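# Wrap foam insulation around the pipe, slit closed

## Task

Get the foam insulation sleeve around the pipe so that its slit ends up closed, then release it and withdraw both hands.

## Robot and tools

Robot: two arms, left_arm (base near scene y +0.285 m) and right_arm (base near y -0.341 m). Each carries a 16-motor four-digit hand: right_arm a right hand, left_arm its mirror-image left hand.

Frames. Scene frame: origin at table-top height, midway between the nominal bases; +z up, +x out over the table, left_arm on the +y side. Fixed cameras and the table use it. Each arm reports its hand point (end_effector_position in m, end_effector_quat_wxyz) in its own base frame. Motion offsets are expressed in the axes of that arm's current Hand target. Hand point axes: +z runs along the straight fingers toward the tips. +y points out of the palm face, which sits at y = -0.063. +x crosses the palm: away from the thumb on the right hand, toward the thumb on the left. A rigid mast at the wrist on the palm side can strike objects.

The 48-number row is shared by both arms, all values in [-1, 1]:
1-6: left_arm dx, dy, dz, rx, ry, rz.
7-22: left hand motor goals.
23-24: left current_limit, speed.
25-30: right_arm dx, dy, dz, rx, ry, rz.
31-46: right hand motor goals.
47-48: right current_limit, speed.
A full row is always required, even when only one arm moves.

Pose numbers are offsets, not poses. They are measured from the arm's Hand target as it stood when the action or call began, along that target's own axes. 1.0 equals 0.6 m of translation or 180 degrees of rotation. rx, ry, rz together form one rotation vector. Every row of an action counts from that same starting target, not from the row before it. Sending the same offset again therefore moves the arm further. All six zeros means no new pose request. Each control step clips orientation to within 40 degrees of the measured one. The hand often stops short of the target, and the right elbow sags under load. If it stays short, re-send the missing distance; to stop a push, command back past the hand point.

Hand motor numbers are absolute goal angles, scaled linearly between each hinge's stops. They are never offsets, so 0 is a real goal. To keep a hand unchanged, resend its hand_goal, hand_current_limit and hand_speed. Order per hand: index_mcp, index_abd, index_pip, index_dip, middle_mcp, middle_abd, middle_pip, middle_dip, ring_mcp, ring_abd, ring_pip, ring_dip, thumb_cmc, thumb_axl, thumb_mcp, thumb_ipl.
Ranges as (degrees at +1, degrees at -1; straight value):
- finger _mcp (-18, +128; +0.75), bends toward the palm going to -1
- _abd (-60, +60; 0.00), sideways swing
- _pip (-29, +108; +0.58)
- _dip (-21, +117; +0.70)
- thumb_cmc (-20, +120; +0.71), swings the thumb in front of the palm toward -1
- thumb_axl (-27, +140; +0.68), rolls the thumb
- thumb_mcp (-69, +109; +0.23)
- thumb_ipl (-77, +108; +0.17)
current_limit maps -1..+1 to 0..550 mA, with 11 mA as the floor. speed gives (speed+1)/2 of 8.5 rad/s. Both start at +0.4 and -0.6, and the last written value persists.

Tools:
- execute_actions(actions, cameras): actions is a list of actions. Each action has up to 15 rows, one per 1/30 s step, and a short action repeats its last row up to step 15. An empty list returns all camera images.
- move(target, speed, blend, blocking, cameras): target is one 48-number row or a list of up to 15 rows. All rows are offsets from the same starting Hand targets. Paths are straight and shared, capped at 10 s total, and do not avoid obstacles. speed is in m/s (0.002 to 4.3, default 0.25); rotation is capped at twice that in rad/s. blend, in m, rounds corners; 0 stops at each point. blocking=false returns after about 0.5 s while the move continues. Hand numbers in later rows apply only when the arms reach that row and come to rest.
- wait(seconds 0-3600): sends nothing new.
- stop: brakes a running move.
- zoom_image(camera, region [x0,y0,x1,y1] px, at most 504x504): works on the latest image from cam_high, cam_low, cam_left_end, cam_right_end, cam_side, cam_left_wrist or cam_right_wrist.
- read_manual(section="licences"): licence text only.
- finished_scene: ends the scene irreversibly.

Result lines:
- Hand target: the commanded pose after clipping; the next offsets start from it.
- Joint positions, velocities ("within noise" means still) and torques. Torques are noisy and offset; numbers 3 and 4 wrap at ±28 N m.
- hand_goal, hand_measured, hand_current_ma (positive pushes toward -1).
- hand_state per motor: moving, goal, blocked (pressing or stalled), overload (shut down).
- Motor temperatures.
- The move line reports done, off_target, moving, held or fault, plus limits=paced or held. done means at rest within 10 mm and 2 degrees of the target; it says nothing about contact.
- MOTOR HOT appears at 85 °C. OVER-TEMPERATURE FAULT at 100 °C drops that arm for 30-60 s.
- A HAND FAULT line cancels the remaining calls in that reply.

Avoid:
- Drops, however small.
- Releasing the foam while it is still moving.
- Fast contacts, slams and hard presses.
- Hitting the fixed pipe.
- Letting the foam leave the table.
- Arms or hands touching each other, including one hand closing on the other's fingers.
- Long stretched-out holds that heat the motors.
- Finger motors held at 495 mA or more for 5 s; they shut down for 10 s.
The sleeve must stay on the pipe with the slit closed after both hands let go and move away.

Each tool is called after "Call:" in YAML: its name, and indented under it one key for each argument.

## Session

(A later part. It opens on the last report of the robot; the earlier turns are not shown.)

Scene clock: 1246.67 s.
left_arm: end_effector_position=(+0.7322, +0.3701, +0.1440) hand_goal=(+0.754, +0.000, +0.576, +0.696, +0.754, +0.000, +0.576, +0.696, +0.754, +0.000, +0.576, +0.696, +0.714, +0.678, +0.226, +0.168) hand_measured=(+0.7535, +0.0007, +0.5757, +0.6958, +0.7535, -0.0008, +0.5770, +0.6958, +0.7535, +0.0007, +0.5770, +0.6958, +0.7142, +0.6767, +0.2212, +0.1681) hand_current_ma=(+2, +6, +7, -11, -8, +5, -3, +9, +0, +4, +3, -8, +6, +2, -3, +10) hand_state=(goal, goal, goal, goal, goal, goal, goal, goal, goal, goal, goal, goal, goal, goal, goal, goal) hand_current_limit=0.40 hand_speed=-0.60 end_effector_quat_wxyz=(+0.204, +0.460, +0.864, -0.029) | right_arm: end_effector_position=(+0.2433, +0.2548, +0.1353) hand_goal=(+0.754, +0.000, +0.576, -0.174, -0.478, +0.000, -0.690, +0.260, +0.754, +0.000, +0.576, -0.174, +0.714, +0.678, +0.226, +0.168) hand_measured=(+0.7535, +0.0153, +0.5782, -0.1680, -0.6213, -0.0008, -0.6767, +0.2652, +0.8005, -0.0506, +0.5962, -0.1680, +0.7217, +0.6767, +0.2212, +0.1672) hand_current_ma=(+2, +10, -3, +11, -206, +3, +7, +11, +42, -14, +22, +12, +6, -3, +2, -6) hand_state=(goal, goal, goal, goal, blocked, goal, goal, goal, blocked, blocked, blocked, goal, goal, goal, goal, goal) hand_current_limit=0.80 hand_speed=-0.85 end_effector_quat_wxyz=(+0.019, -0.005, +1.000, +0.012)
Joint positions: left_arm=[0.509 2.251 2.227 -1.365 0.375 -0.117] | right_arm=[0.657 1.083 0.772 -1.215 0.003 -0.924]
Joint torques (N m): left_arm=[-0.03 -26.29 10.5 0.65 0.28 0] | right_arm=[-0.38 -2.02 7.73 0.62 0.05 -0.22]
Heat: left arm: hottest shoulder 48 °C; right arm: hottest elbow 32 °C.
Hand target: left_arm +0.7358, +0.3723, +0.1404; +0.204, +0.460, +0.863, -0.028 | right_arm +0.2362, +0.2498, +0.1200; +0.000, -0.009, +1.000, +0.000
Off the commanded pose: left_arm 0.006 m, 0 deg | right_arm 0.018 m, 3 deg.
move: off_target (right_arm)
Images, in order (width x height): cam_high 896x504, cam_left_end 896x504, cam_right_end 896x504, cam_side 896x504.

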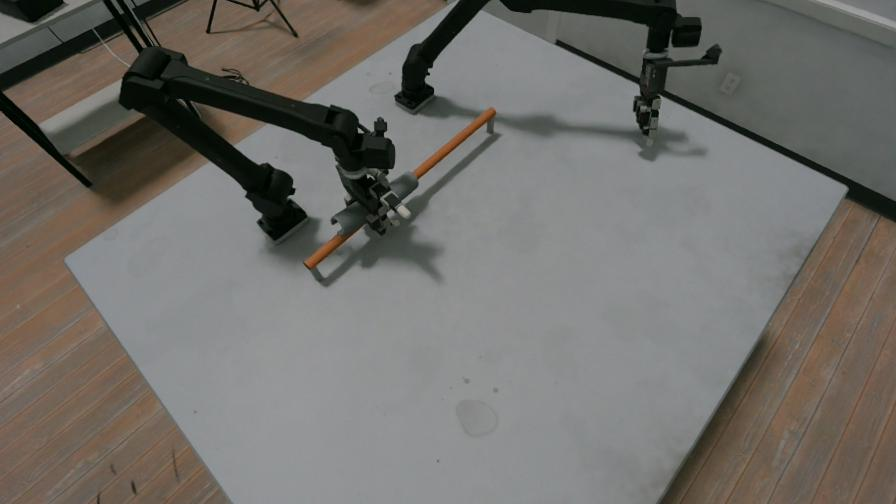

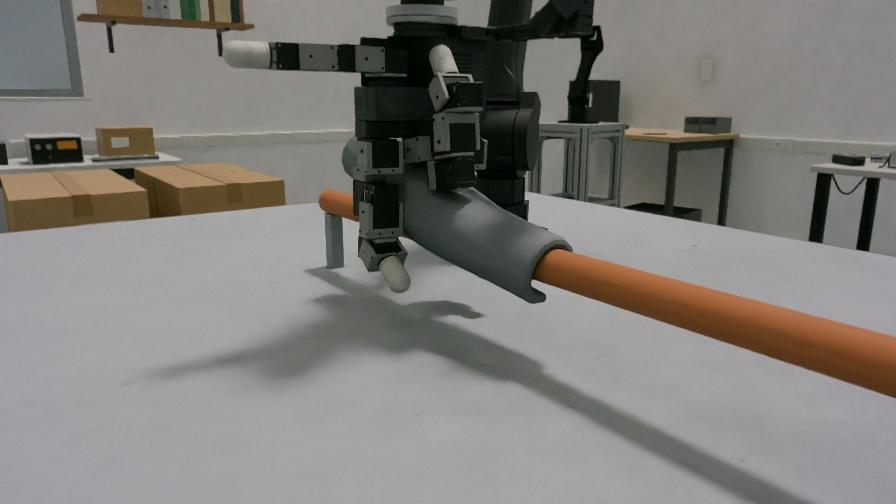

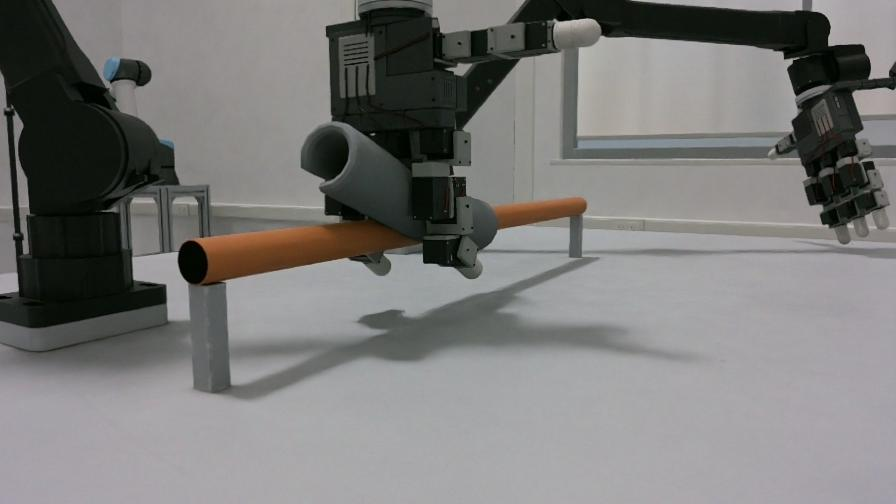

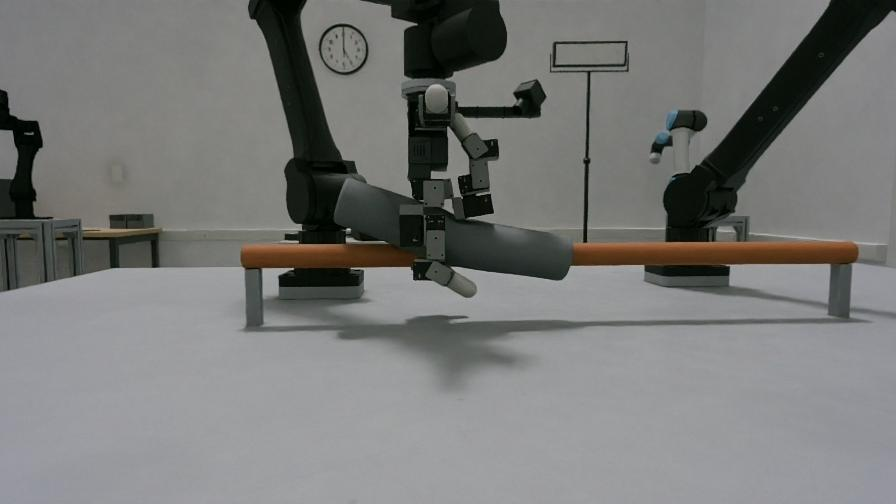

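Call:
move:
  target: [0,0,0,0,0,0,0.754,0,0.576,0.696,0.754,0,0.576,0.696,0.754,0,0.576,0.696,0.714,0.678,0.226,0.168,0.4,-0.6, 0.004,-0.01,0.035,0,0.012,0,0.754,0.0,0.576,-0.174,-0.479,0,-0.69,0.26,0.754,0.0,0.576,-0.174,0.714,0.678,0.226,0.168,0.8,-0.85]
  speed: 0.04
  cameras: ["cam_right_end","cam_side","cam_left_end","cam_high"]

Call:
zoom_image:
  camera: "cam_right_end"
  region: [260, 60, 520, 260]

Call:
zoom_image:
  camera: "cam_left_end"
  region: [340, 120, 600, 320]

Call:
zoom_image:
  camera: "cam_side"
  region: [320, 120, 600, 320]

Scene clock: 1254.73 s.
left_arm: end_effector_position=(+0.7322, +0.3701, +0.1440) hand_goal=(+0.754, +0.000, +0.576, +0.696, +0.754, +0.000, +0.576, +0.696, +0.754, +0.000, +0.576, +0.696, +0.714, +0.678, +0.226, +0.168) hand_measured=(+0.7535, +0.0007, +0.5770, +0.6958, +0.7535, +0.0007, +0.5770, +0.6958, +0.7535, -0.0008, +0.5770, +0.6958, +0.7142, +0.6777, +0.2212, +0.1672) hand_current_ma=(+7, +6, +8, -6, +0, +6, +8, +6, -3, +7, +0, -11, +5, +1, +5, +5) hand_state=(goal, goal, goal, goal, goal, goal, goal, goal, goal, goal, goal, goal, goal, goal, goal, goal) hand_current_limit=0.40 hand_speed=-0.60 end_effector_quat_wxyz=(+0.204, +0.460, +0.864, -0.029) | right_arm: end_effector_position=(+0.2413, +0.2508, +0.1155) hand_goal=(+0.754, +0.000, +0.576, -0.174, -0.478, +0.000, -0.690, +0.260, +0.754, +0.000, +0.576, -0.174, +0.714, +0.678, +0.226, +0.168) hand_measured=(+0.7438, +0.0109, +0.5731, -0.1668, -0.6105, -0.0008, -0.6844, +0.2639, +0.7993, -0.0594, +0.5975, -0.1680, +0.7180, +0.6777, +0.2212, +0.1681) hand_current_ma=(-2, +10, -3, +8, -185, +8, +2, +10, +48, -22, +15, +13, +7, -1, +0, -5) hand_state=(goal, goal, goal, goal, blocked, goal, goal, goal, blocked, blocked, blocked, goal, goal, goal, goal, goal) hand_current_limit=0.80 hand_speed=-0.85 end_effector_quat_wxyz=(+0.002, -0.005, +1.000, +0.011)
Joint positions: left_arm=[0.509 2.251 2.227 -1.365 0.375 -0.117] | right_arm=[0.638 1.112 0.739 -1.181 -0.016 -0.942]
Joint torques (N m): left_arm=[0.15 -26.46 10.5 0.62 0.27 0.01] | right_arm=[-1.08 -2.08 7.28 0.66 -0.07 -0.32]
Heat: left arm: hottest shoulder 48 °C; right arm: hottest elbow 33 °C.
Hand target: left_arm +0.7358, +0.3723, +0.1404; +0.204, +0.460, +0.863, -0.028 | right_arm +0.2339, +0.2439, +0.0990; -0.018, -0.009, +1.000, +0.000
Off the commanded pose: left_arm 0.006 m, 0 deg | right_arm 0.019 m, 3 deg.
move: off_target (right_arm)
Images, in order (width x height): cam_high 896x504, cam_left_end 896x504, cam_right_end 896x504, cam_side 896x504.

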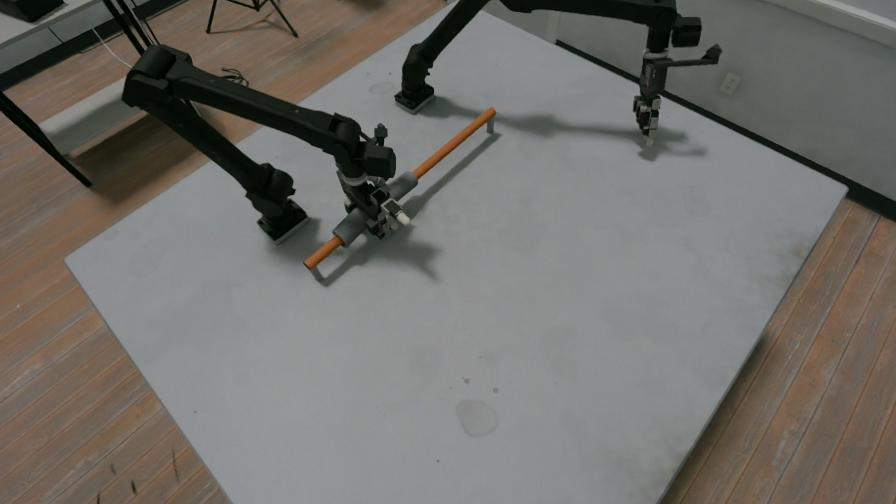

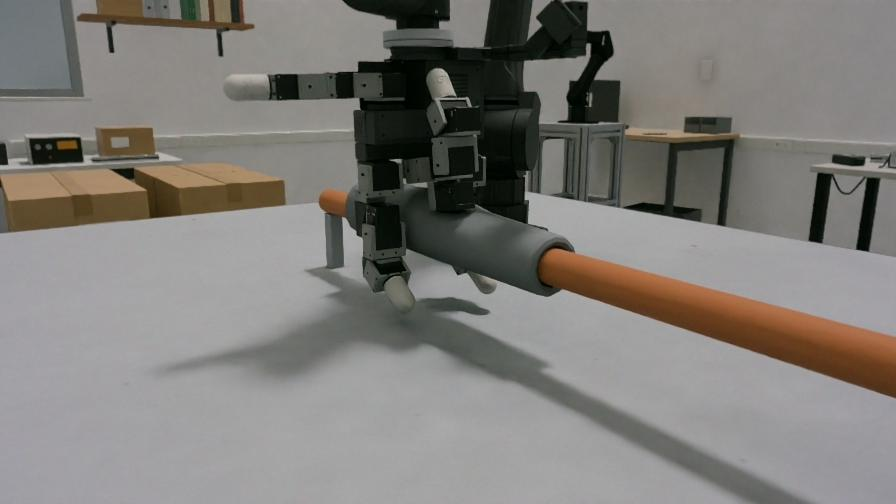

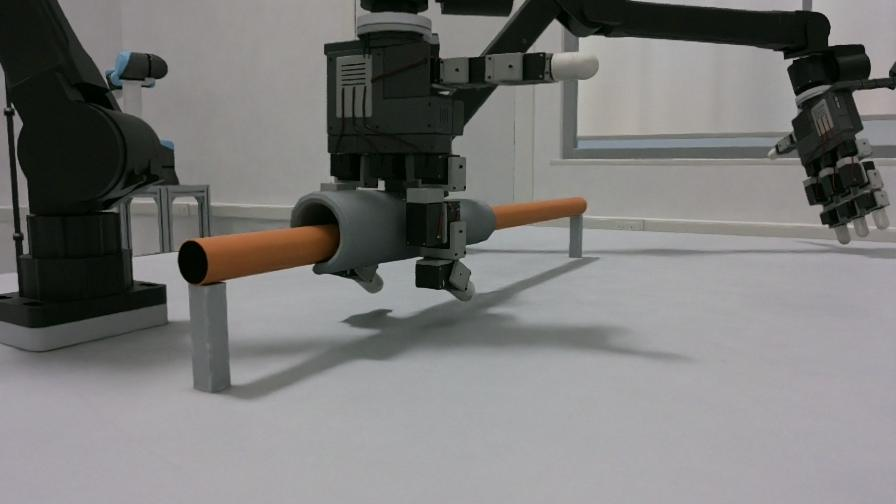

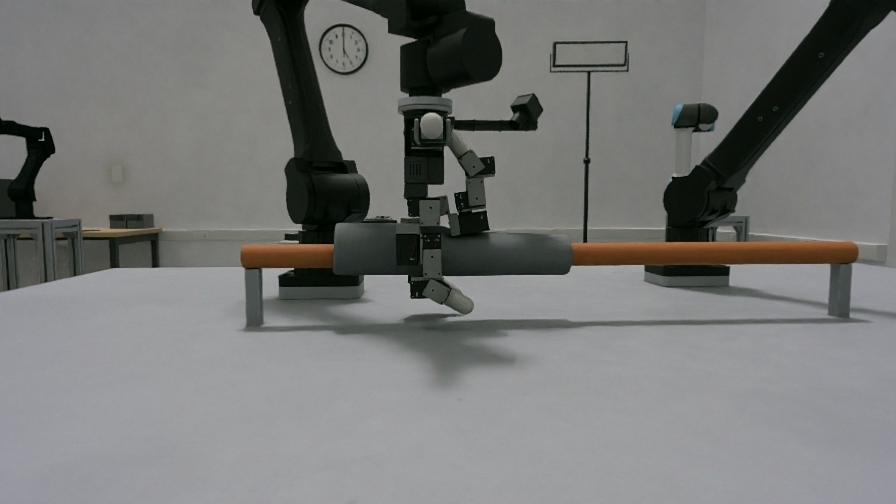

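Scaled by 1.938 from the camera's image (finer frame: 1280x720).

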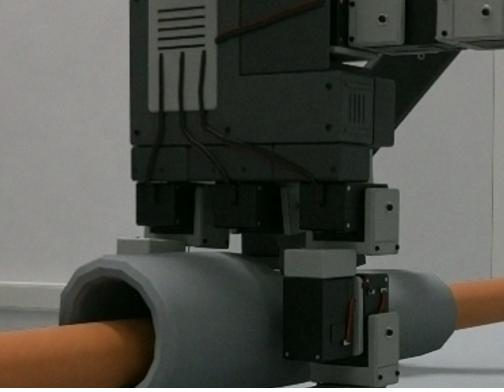

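Scaled by 1.938 from the camera's image (finer frame: 1280x720).

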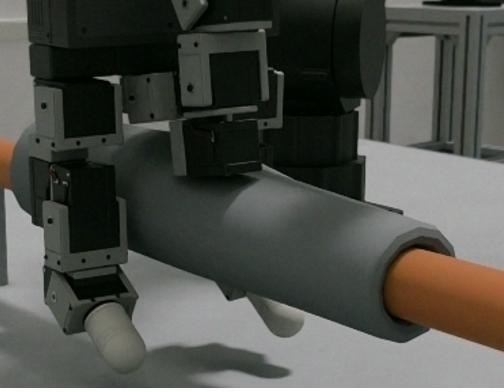

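Scaled by 1.800 from the camera's image (finer frame: 1280x720).

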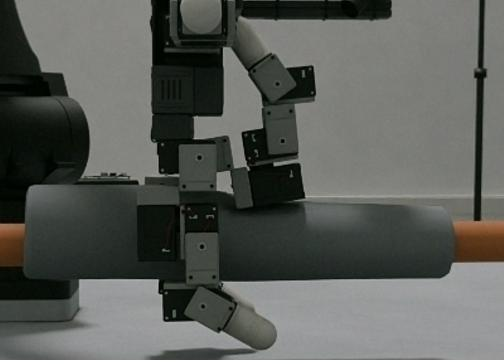

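Call:
zoom_image:
  camera: "cam_right_end"
  region: [280, 170, 500, 310]

Call:
zoom_image:
  camera: "cam_high"
  region: [290, 130, 450, 280]

Scaled by 2.291 from the camera's image (finer frame: 1280x720).

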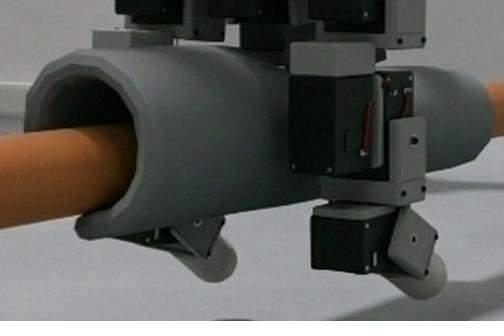

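Scaled by 3.150 from the camera's image (finer frame: 1280x720).

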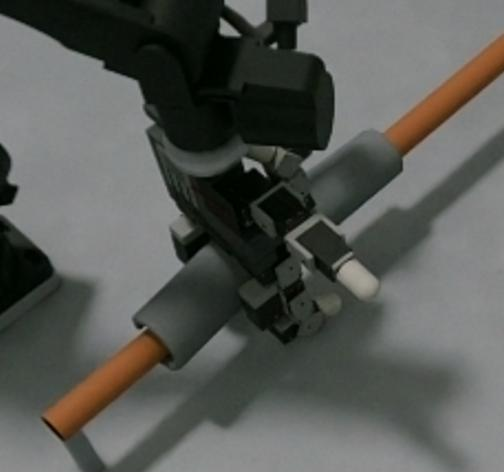

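Call:
move:
  target:
    - [0,0,0,0,0,0,0.754,0,0.576,0.696,0.754,0,0.576,0.696,0.754,0,0.576,0.696,0.714,0.678,0.226,0.168,0.4,-0.6, 0,0.0,-0.055,0,0,0,0.754,0.05,0.576,-0.174,-0.479,0,-0.69,0.26,0.754,-0.08,0.576,-0.174,0.714,0.678,0.226,0.168,0.8,-0.85]
    - [0,0,0,0,0,0,0.754,0,0.576,0.696,0.754,0,0.576,0.696,0.754,0,0.576,0.696,0.714,0.678,0.226,0.168,0.4,-0.6, 0,0.0,-0.056,0,0,0,0.754,0.05,0.576,0.696,-0.479,0,-0.69,0.26,0.754,-0.08,0.576,0.696,0.714,0.678,0.226,0.168,0.8,-0.85]
  speed: 0.04
  cameras: ["cam_right_end","cam_side","cam_left_end","cam_high"]

Call:
zoom_image:
  camera: "cam_right_end"
  region: [260, 120, 520, 320]

Call:
zoom_image:
  camera: "cam_left_end"
  region: [340, 120, 600, 320]

Scene clock: 1277.07 s.
left_arm: end_effector_position=(+0.7322, +0.3701, +0.1440) hand_goal=(+0.754, +0.000, +0.576, +0.696, +0.754, +0.000, +0.576, +0.696, +0.754, +0.000, +0.576, +0.696, +0.714, +0.678, +0.226, +0.168) hand_measured=(+0.7535, -0.0008, +0.5770, +0.6958, +0.7535, -0.0008, +0.5770, +0.6958, +0.7523, +0.0007, +0.5770, +0.6958, +0.7142, +0.6777, +0.2212, +0.1672) hand_current_ma=(+5, +7, +7, -6, +0, +7, +5, +6, +1, +10, +0, -7, +5, -1, +5, +7) hand_state=(goal, goal, goal, goal, goal, goal, goal, goal, goal, goal, goal, goal, goal, goal, goal, goal) hand_current_limit=0.40 hand_speed=-0.60 end_effector_quat_wxyz=(+0.204, +0.460, +0.864, -0.029) | right_arm: end_effector_position=(+0.2312, +0.2443, +0.1189) hand_goal=(+0.754, +0.050, +0.576, +0.696, -0.478, +0.000, -0.690, +0.260, +0.754, -0.080, +0.576, +0.696, +0.714, +0.678, +0.226, +0.168) hand_measured=(+0.7366, +0.0959, +0.5718, +0.6907, -0.4682, +0.0021, -0.6844, +0.2562, +0.7547, -0.0843, +0.5782, +0.6907, +0.7142, +0.6767, +0.2212, +0.1681) hand_current_ma=(-7, +24, -2, +7, -9, +1, +4, +7, +10, +3, +8, +10, +5, +0, +6, -1) hand_state=(goal, blocked, goal, goal, goal, goal, goal, goal, goal, goal, goal, goal, goal, goal, goal, goal) hand_current_limit=0.80 hand_speed=-0.85 end_effector_quat_wxyz=(-0.019, -0.010, +1.000, -0.003)
Joint positions: left_arm=[0.509 2.251 2.227 -1.365 0.375 -0.117] | right_arm=[0.637 1.109 0.755 -1.252 -0.019 -0.955]
Joint torques (N m): left_arm=[-0.32 -26.7 10.45 0.61 0.28 0.01] | right_arm=[-1.08 -4.19 11.18 -0.85 0.04 -0.21]
Heat: left arm: hottest shoulder 48 °C; right arm: hottest elbow 33 °C.
Hand target: left_arm +0.7358, +0.3723, +0.1404; +0.204, +0.460, +0.863, -0.028 | right_arm +0.2350, +0.2438, +0.1326; -0.018, -0.009, +1.000, +0.000
Off the commanded pose: left_arm 0.006 m, 0 deg | right_arm 0.014 m, 0 deg.
move: off_target (right_arm); target 2's new numbers were sent with right_arm's hand 0.014 m and 0 deg from that target
Images, in order (width x height): cam_high 896x504, cam_left_end 896x504, cam_right_end 896x504, cam_side 896x504.

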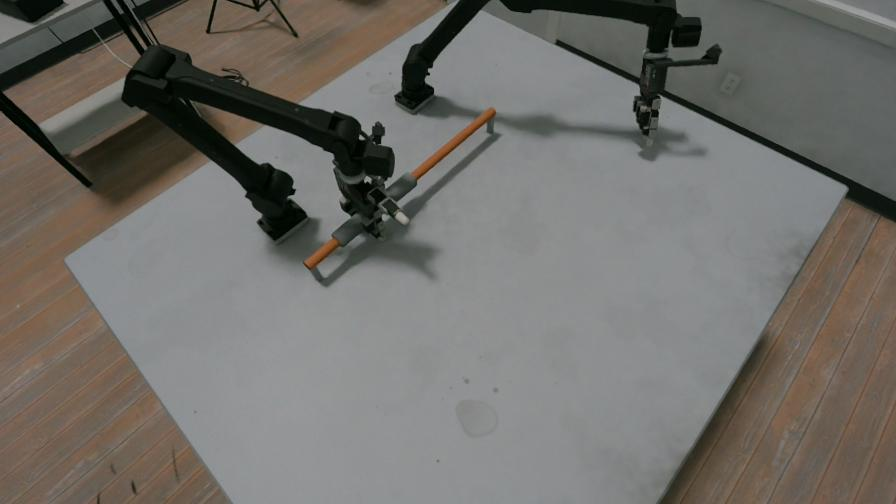

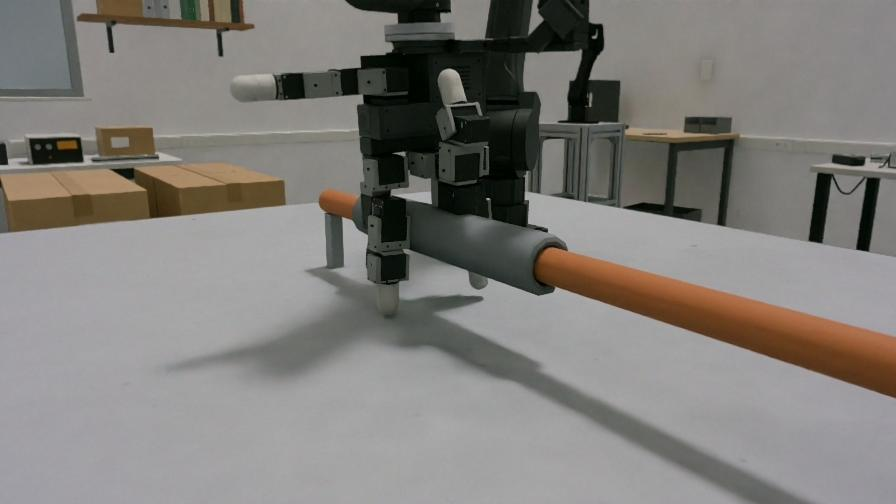

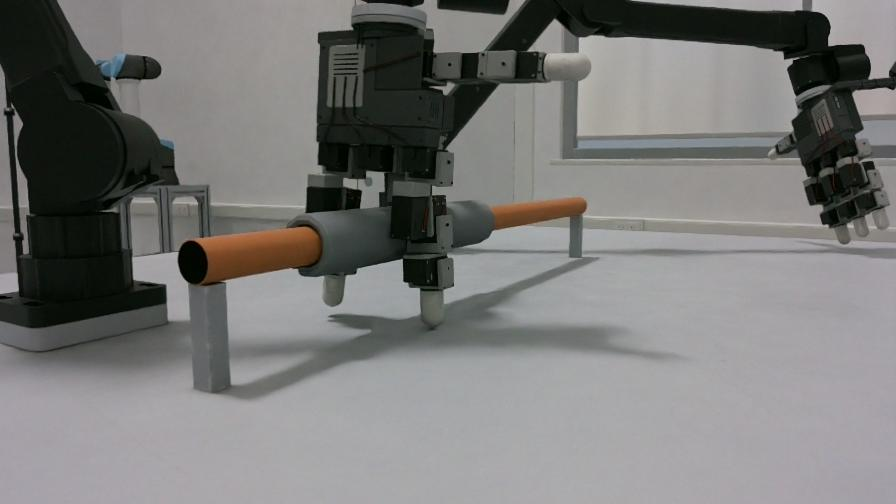

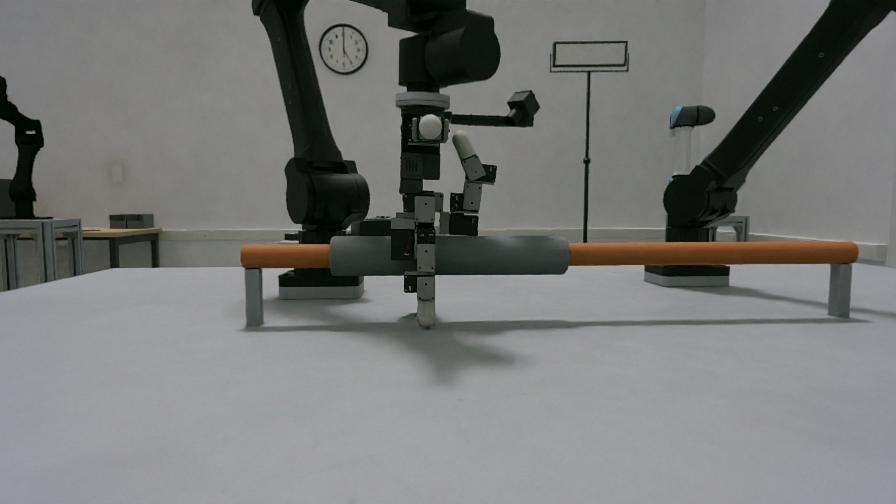

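Scaled by 1.938 from the camera's image (finer frame: 1280x720).

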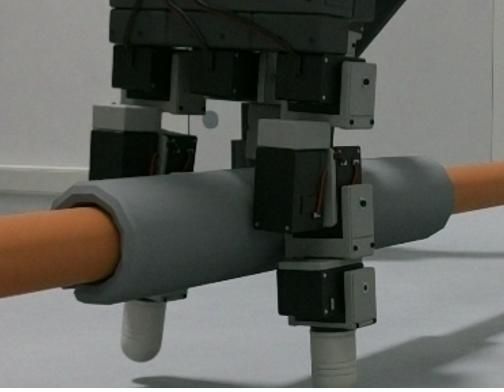

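Scaled by 1.938 from the camera's image (finer frame: 1280x720).

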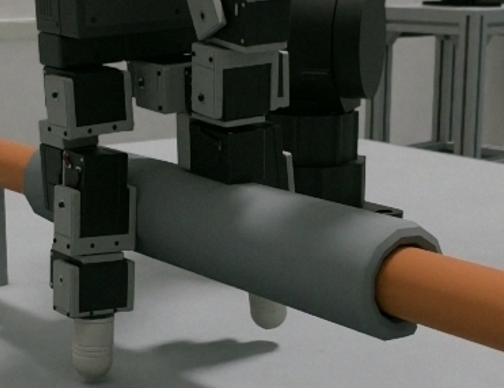

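Call:
move:
  target:
    - [0,0,0,0,0,0,0.754,0,0.576,0.696,0.754,0,0.576,0.696,0.754,0,0.576,0.696,0.714,0.678,0.226,0.168,0.4,-0.6, -0.01,0.0,-0.02,0,0,0,0.754,0.05,0.576,0.696,-0.479,0,-0.69,0.26,0.754,-0.08,0.576,0.696,0.714,0.678,0.226,0.168,0.4,-0.85]
    - [0,0,0,0,0,0,0.754,0,0.576,0.696,0.754,0,0.576,0.696,0.754,0,0.576,0.696,0.714,0.678,0.226,0.168,0.4,-0.6, -0.01,0.0,-0.25,0,0,0,0.754,0.05,0.576,0.696,-0.479,0,-0.69,0.26,0.754,-0.08,0.576,0.696,0.714,0.678,0.226,0.168,0.4,-0.85]
  speed: 0.06
  cameras: ["cam_right_end","cam_side","cam_left_end","cam_high"]

Call:
zoom_image:
  camera: "cam_right_end"
  region: [260, 170, 520, 310]

Call:
zoom_image:
  camera: "cam_left_end"
  region: [340, 150, 600, 320]

Call:
zoom_image:
  camera: "cam_high"
  region: [290, 130, 450, 280]

Scene clock: 1292.13 s.
left_arm: end_effector_position=(+0.7322, +0.3701, +0.1440) hand_goal=(+0.754, +0.000, +0.576, +0.696, +0.754, +0.000, +0.576, +0.696, +0.754, +0.000, +0.576, +0.696, +0.714, +0.678, +0.226, +0.168) hand_measured=(+0.7535, -0.0008, +0.5770, +0.6958, +0.7535, +0.0007, +0.5770, +0.6958, +0.7535, +0.0007, +0.5770, +0.6958, +0.7142, +0.6767, +0.2212, +0.1681) hand_current_ma=(+4, +7, +12, -7, -4, +7, +7, +5, +3, +9, +0, -11, +2, +0, +3, +13) hand_state=(goal, goal, goal, goal, goal, goal, goal, goal, goal, goal, goal, goal, goal, goal, goal, goal) hand_current_limit=0.40 hand_speed=-0.60 end_effector_quat_wxyz=(+0.204, +0.460, +0.864, -0.029) | right_arm: end_effector_position=(+0.2371, +0.2423, +0.2624) hand_goal=(+0.754, +0.050, +0.576, +0.696, -0.478, +0.000, -0.690, +0.260, +0.754, -0.080, +0.576, +0.696, +0.714, +0.678, +0.226, +0.168) hand_measured=(+0.7378, +0.0622, +0.5718, +0.6907, -0.4670, +0.0036, -0.6844, +0.2562, +0.7559, -0.0843, +0.5795, +0.6907, +0.7142, +0.6777, +0.2212, +0.1672) hand_current_ma=(-6, +10, -6, +7, -3, +5, +3, +6, +7, +4, +6, +7, -1, -4, +2, -2) hand_state=(goal, goal, goal, goal, goal, goal, goal, goal, goal, goal, goal, goal, goal, goal, goal, goal) hand_current_limit=0.40 hand_speed=-0.85 end_effector_quat_wxyz=(-0.032, -0.011, +0.999, -0.011)
Joint positions: left_arm=[0.509 2.251 2.227 -1.365 0.375 -0.117] | right_arm=[0.617 1.077 1.12 -1.68 -0.019 -0.977]
Joint torques (N m): left_arm=[-0.15 -26.58 10.5 0.68 0.27 0] | right_arm=[-1.38 -3.6 13.09 0.14 0.07 -0.22]
Heat: left arm: hottest shoulder 49 °C; right arm: hottest elbow 36 °C.
Hand target: left_arm +0.7358, +0.3723, +0.1404; +0.204, +0.460, +0.863, -0.028 | right_arm +0.2465, +0.2440, +0.2823; -0.018, -0.009, +1.000, +0.000
Off the commanded pose: left_arm 0.006 m, 0 deg | right_arm 0.022 m, 2 deg.
move: off_target (right_arm)
Images, in order (width x height): cam_high 896x504, cam_left_end 896x504, cam_right_end 896x504, cam_side 896x504.

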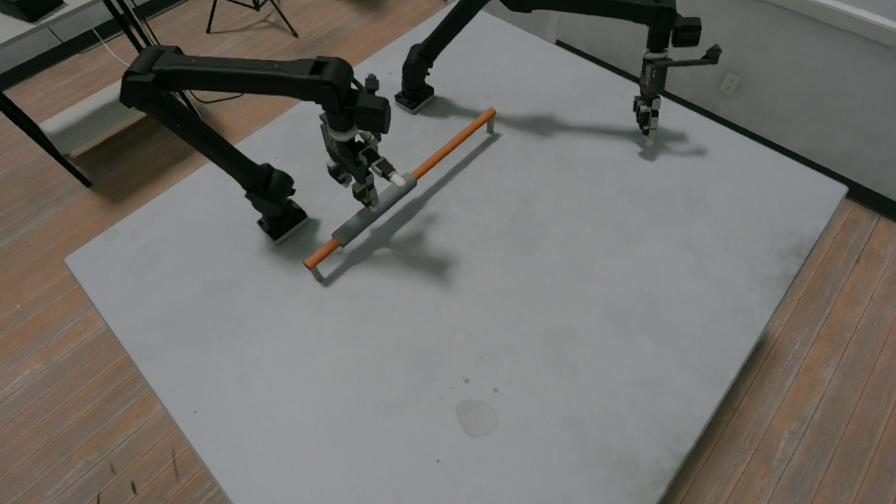

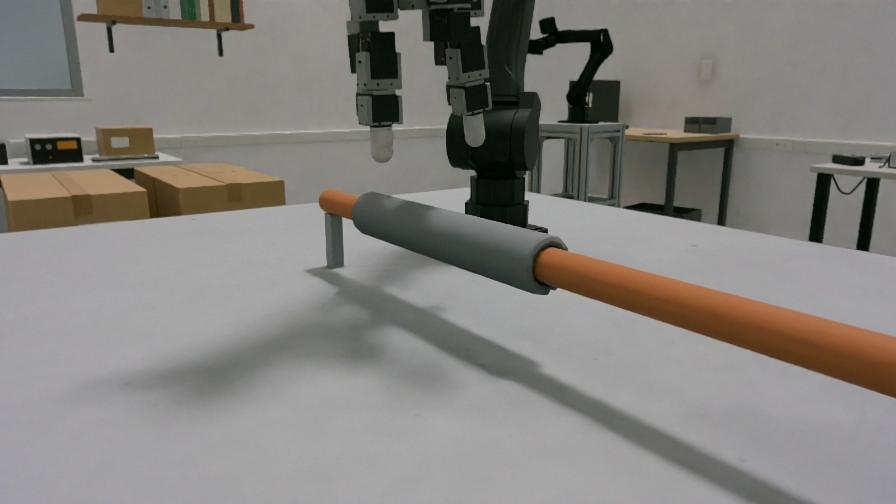

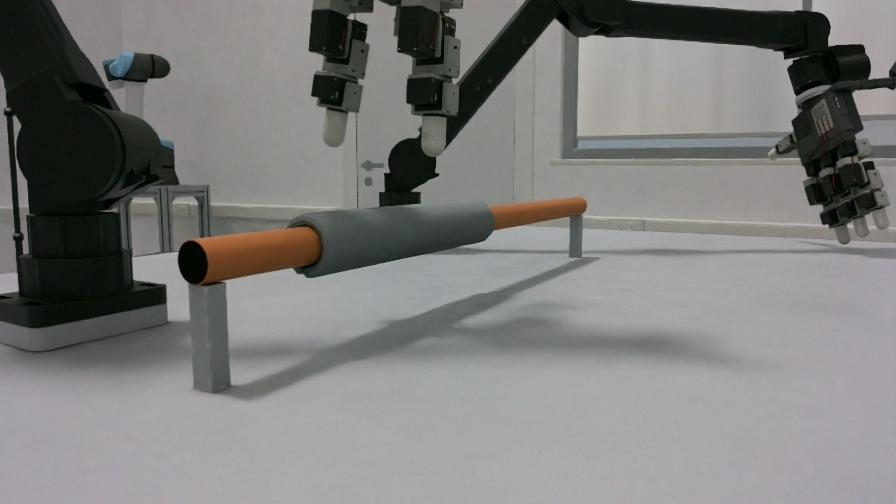

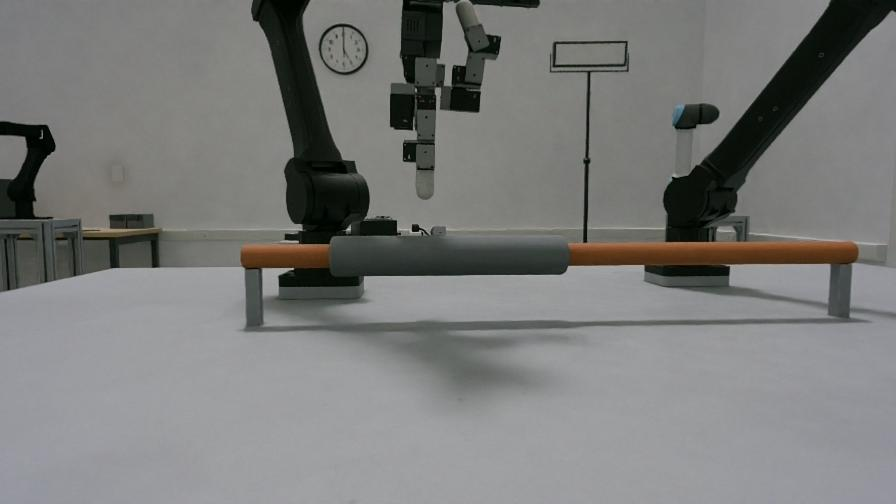

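Scaled by 1.938 from the camera's image (finer frame: 1280x720).

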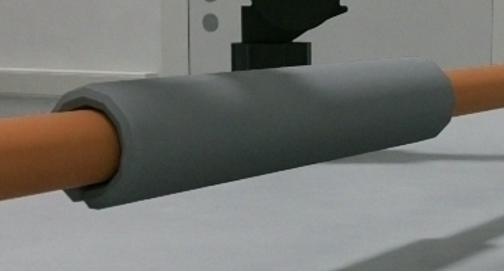

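Scaled by 1.938 from the camera's image (finer frame: 1280x720).

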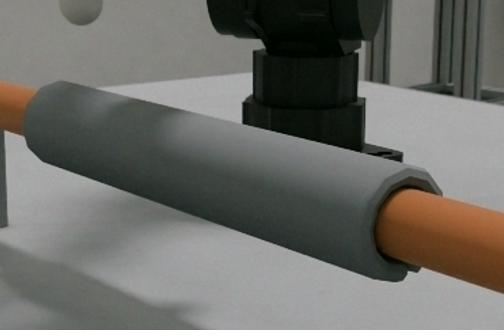

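Scaled by 3.150 from the camera's image (finer frame: 1280x720).

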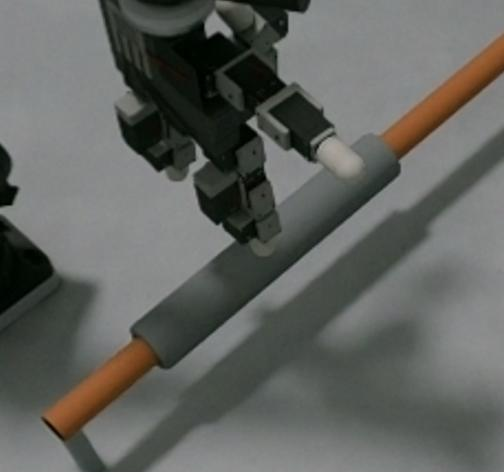

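Call:
execute_actions:
  actions: []
  cameras: ["cam_right_wrist","cam_left_wrist","cam_right_end","cam_left_end"]

Call:
zoom_image:
  camera: "cam_right_end"
  region: [270, 190, 350, 290]

Call:
zoom_image:
  camera: "cam_left_end"
  region: [500, 210, 600, 310]

Scene clock: 1298.57 s.
left_arm: end_effector_position=(+0.7322, +0.3701, +0.1440) hand_goal=(+0.754, +0.000, +0.576, +0.696, +0.754, +0.000, +0.576, +0.696, +0.754, +0.000, +0.576, +0.696, +0.714, +0.678, +0.226, +0.168) hand_measured=(+0.7535, +0.0007, +0.5770, +0.6971, +0.7535, +0.0007, +0.5770, +0.6958, +0.7523, -0.0008, +0.5770, +0.6958, +0.7142, +0.6777, +0.2212, +0.1681) hand_current_ma=(+3, +2, +9, -9, -4, +9, +5, +5, -2, +6, -4, -10, +4, -5, +0, +11) hand_state=(goal, goal, goal, goal, goal, goal, goal, goal, goal, goal, goal, goal, goal, goal, goal, goal) hand_current_limit=0.40 hand_speed=-0.60 end_effector_quat_wxyz=(+0.204, +0.460, +0.864, -0.029) | right_arm: end_effector_position=(+0.2371, +0.2423, +0.2624) hand_goal=(+0.754, +0.050, +0.576, +0.696, -0.478, +0.000, -0.690, +0.260, +0.754, -0.080, +0.576, +0.696, +0.714, +0.678, +0.226, +0.168) hand_measured=(+0.7390, +0.0607, +0.5718, +0.6907, -0.4682, +0.0036, -0.6831, +0.2562, +0.7547, -0.0828, +0.5795, +0.6907, +0.7154, +0.6767, +0.2203, +0.1681) hand_current_ma=(-9, +6, -6, +5, -9, +1, +4, +9, +6, +3, +10, +5, +5, -2, +2, -6) hand_state=(goal, goal, goal, goal, goal, goal, goal, goal, goal, goal, goal, goal, goal, goal, goal, goal) hand_current_limit=0.40 hand_speed=-0.85 end_effector_quat_wxyz=(-0.032, -0.011, +0.999, -0.011)
Joint positions: left_arm=[0.509 2.251 2.227 -1.365 0.375 -0.117] | right_arm=[0.617 1.077 1.12 -1.68 -0.019 -0.977]
Joint velocities: within noise
Joint torques (N m): left_arm=[0.03 -26.75 10.47 0.59 0.27 0] | right_arm=[-1.38 -3.72 13.07 0.12 0.07 -0.22]
Motor temperatures (°C): left_arm=[25 49 40 23 23 22] | right_arm=[23 27 37 25 24 22]
Heat: left arm: hottest shoulder 49 °C; right arm: hottest elbow 37 °C.
Hand target: left_arm +0.7358, +0.3723, +0.1404; +0.204, +0.460, +0.863, -0.028 | right_arm +0.2465, +0.2440, +0.2823; -0.018, -0.009, +1.000, +0.000
Off the commanded pose: left_arm 0.006 m, 0 deg | right_arm 0.022 m, 2 deg.
camera_calibration:
cam_right_wrist: T_world_to_cam=[[0.75011, 0.6593, -0.05151, -0.29345], [0.48597, -0.49672, 0.7191, -0.22895], [0.44852, -0.56444, -0.693, 0.33824]] pos_world=[0.17967, 0.27067, 0.38392]
Images, in order (width x height): cam_left_end 896x504, cam_right_end 896x504, cam_left_wrist 896x504, cam_right_wrist 896x504.

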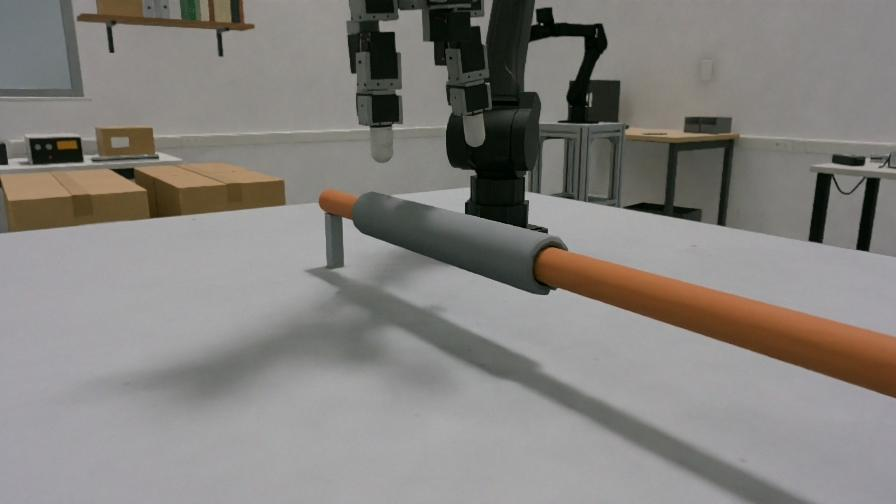

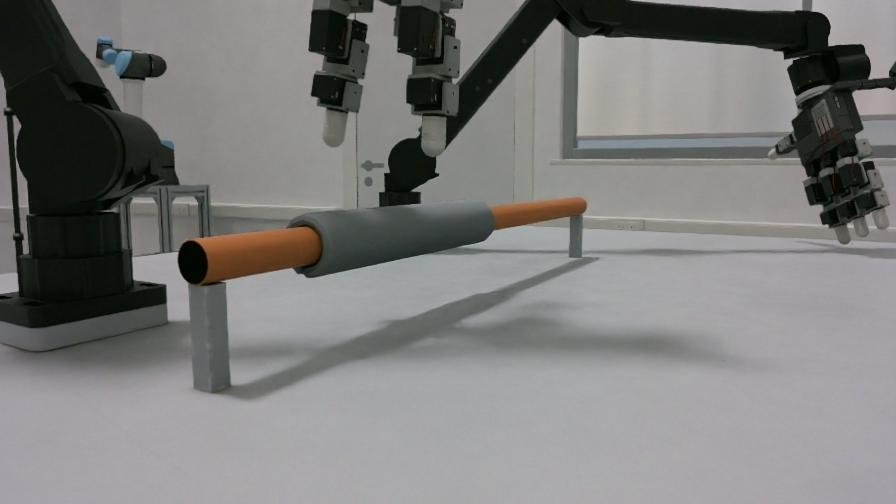

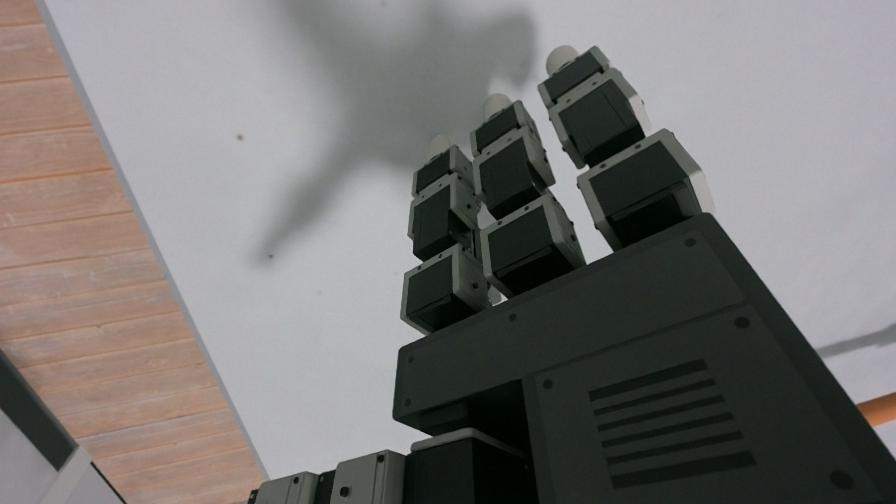

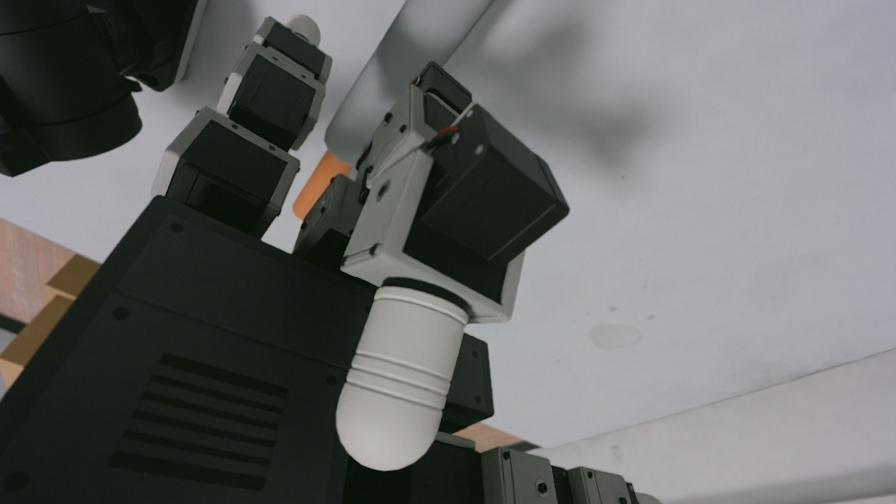

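Scaled by 5.040 from the camera's image (finer frame: 1280x720).

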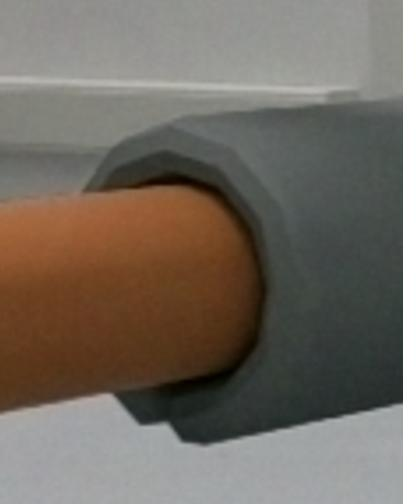

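Scaled by 5.040 from the camera's image (finer frame: 1280x720).

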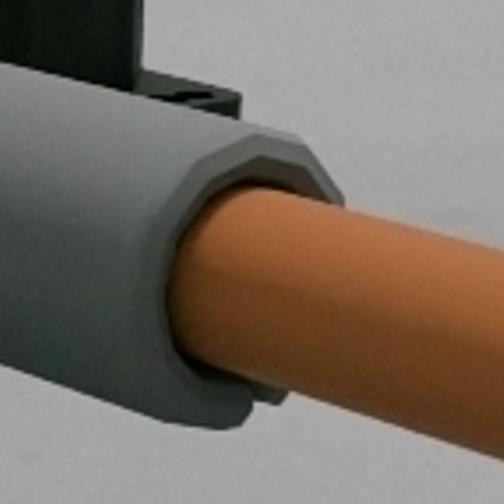

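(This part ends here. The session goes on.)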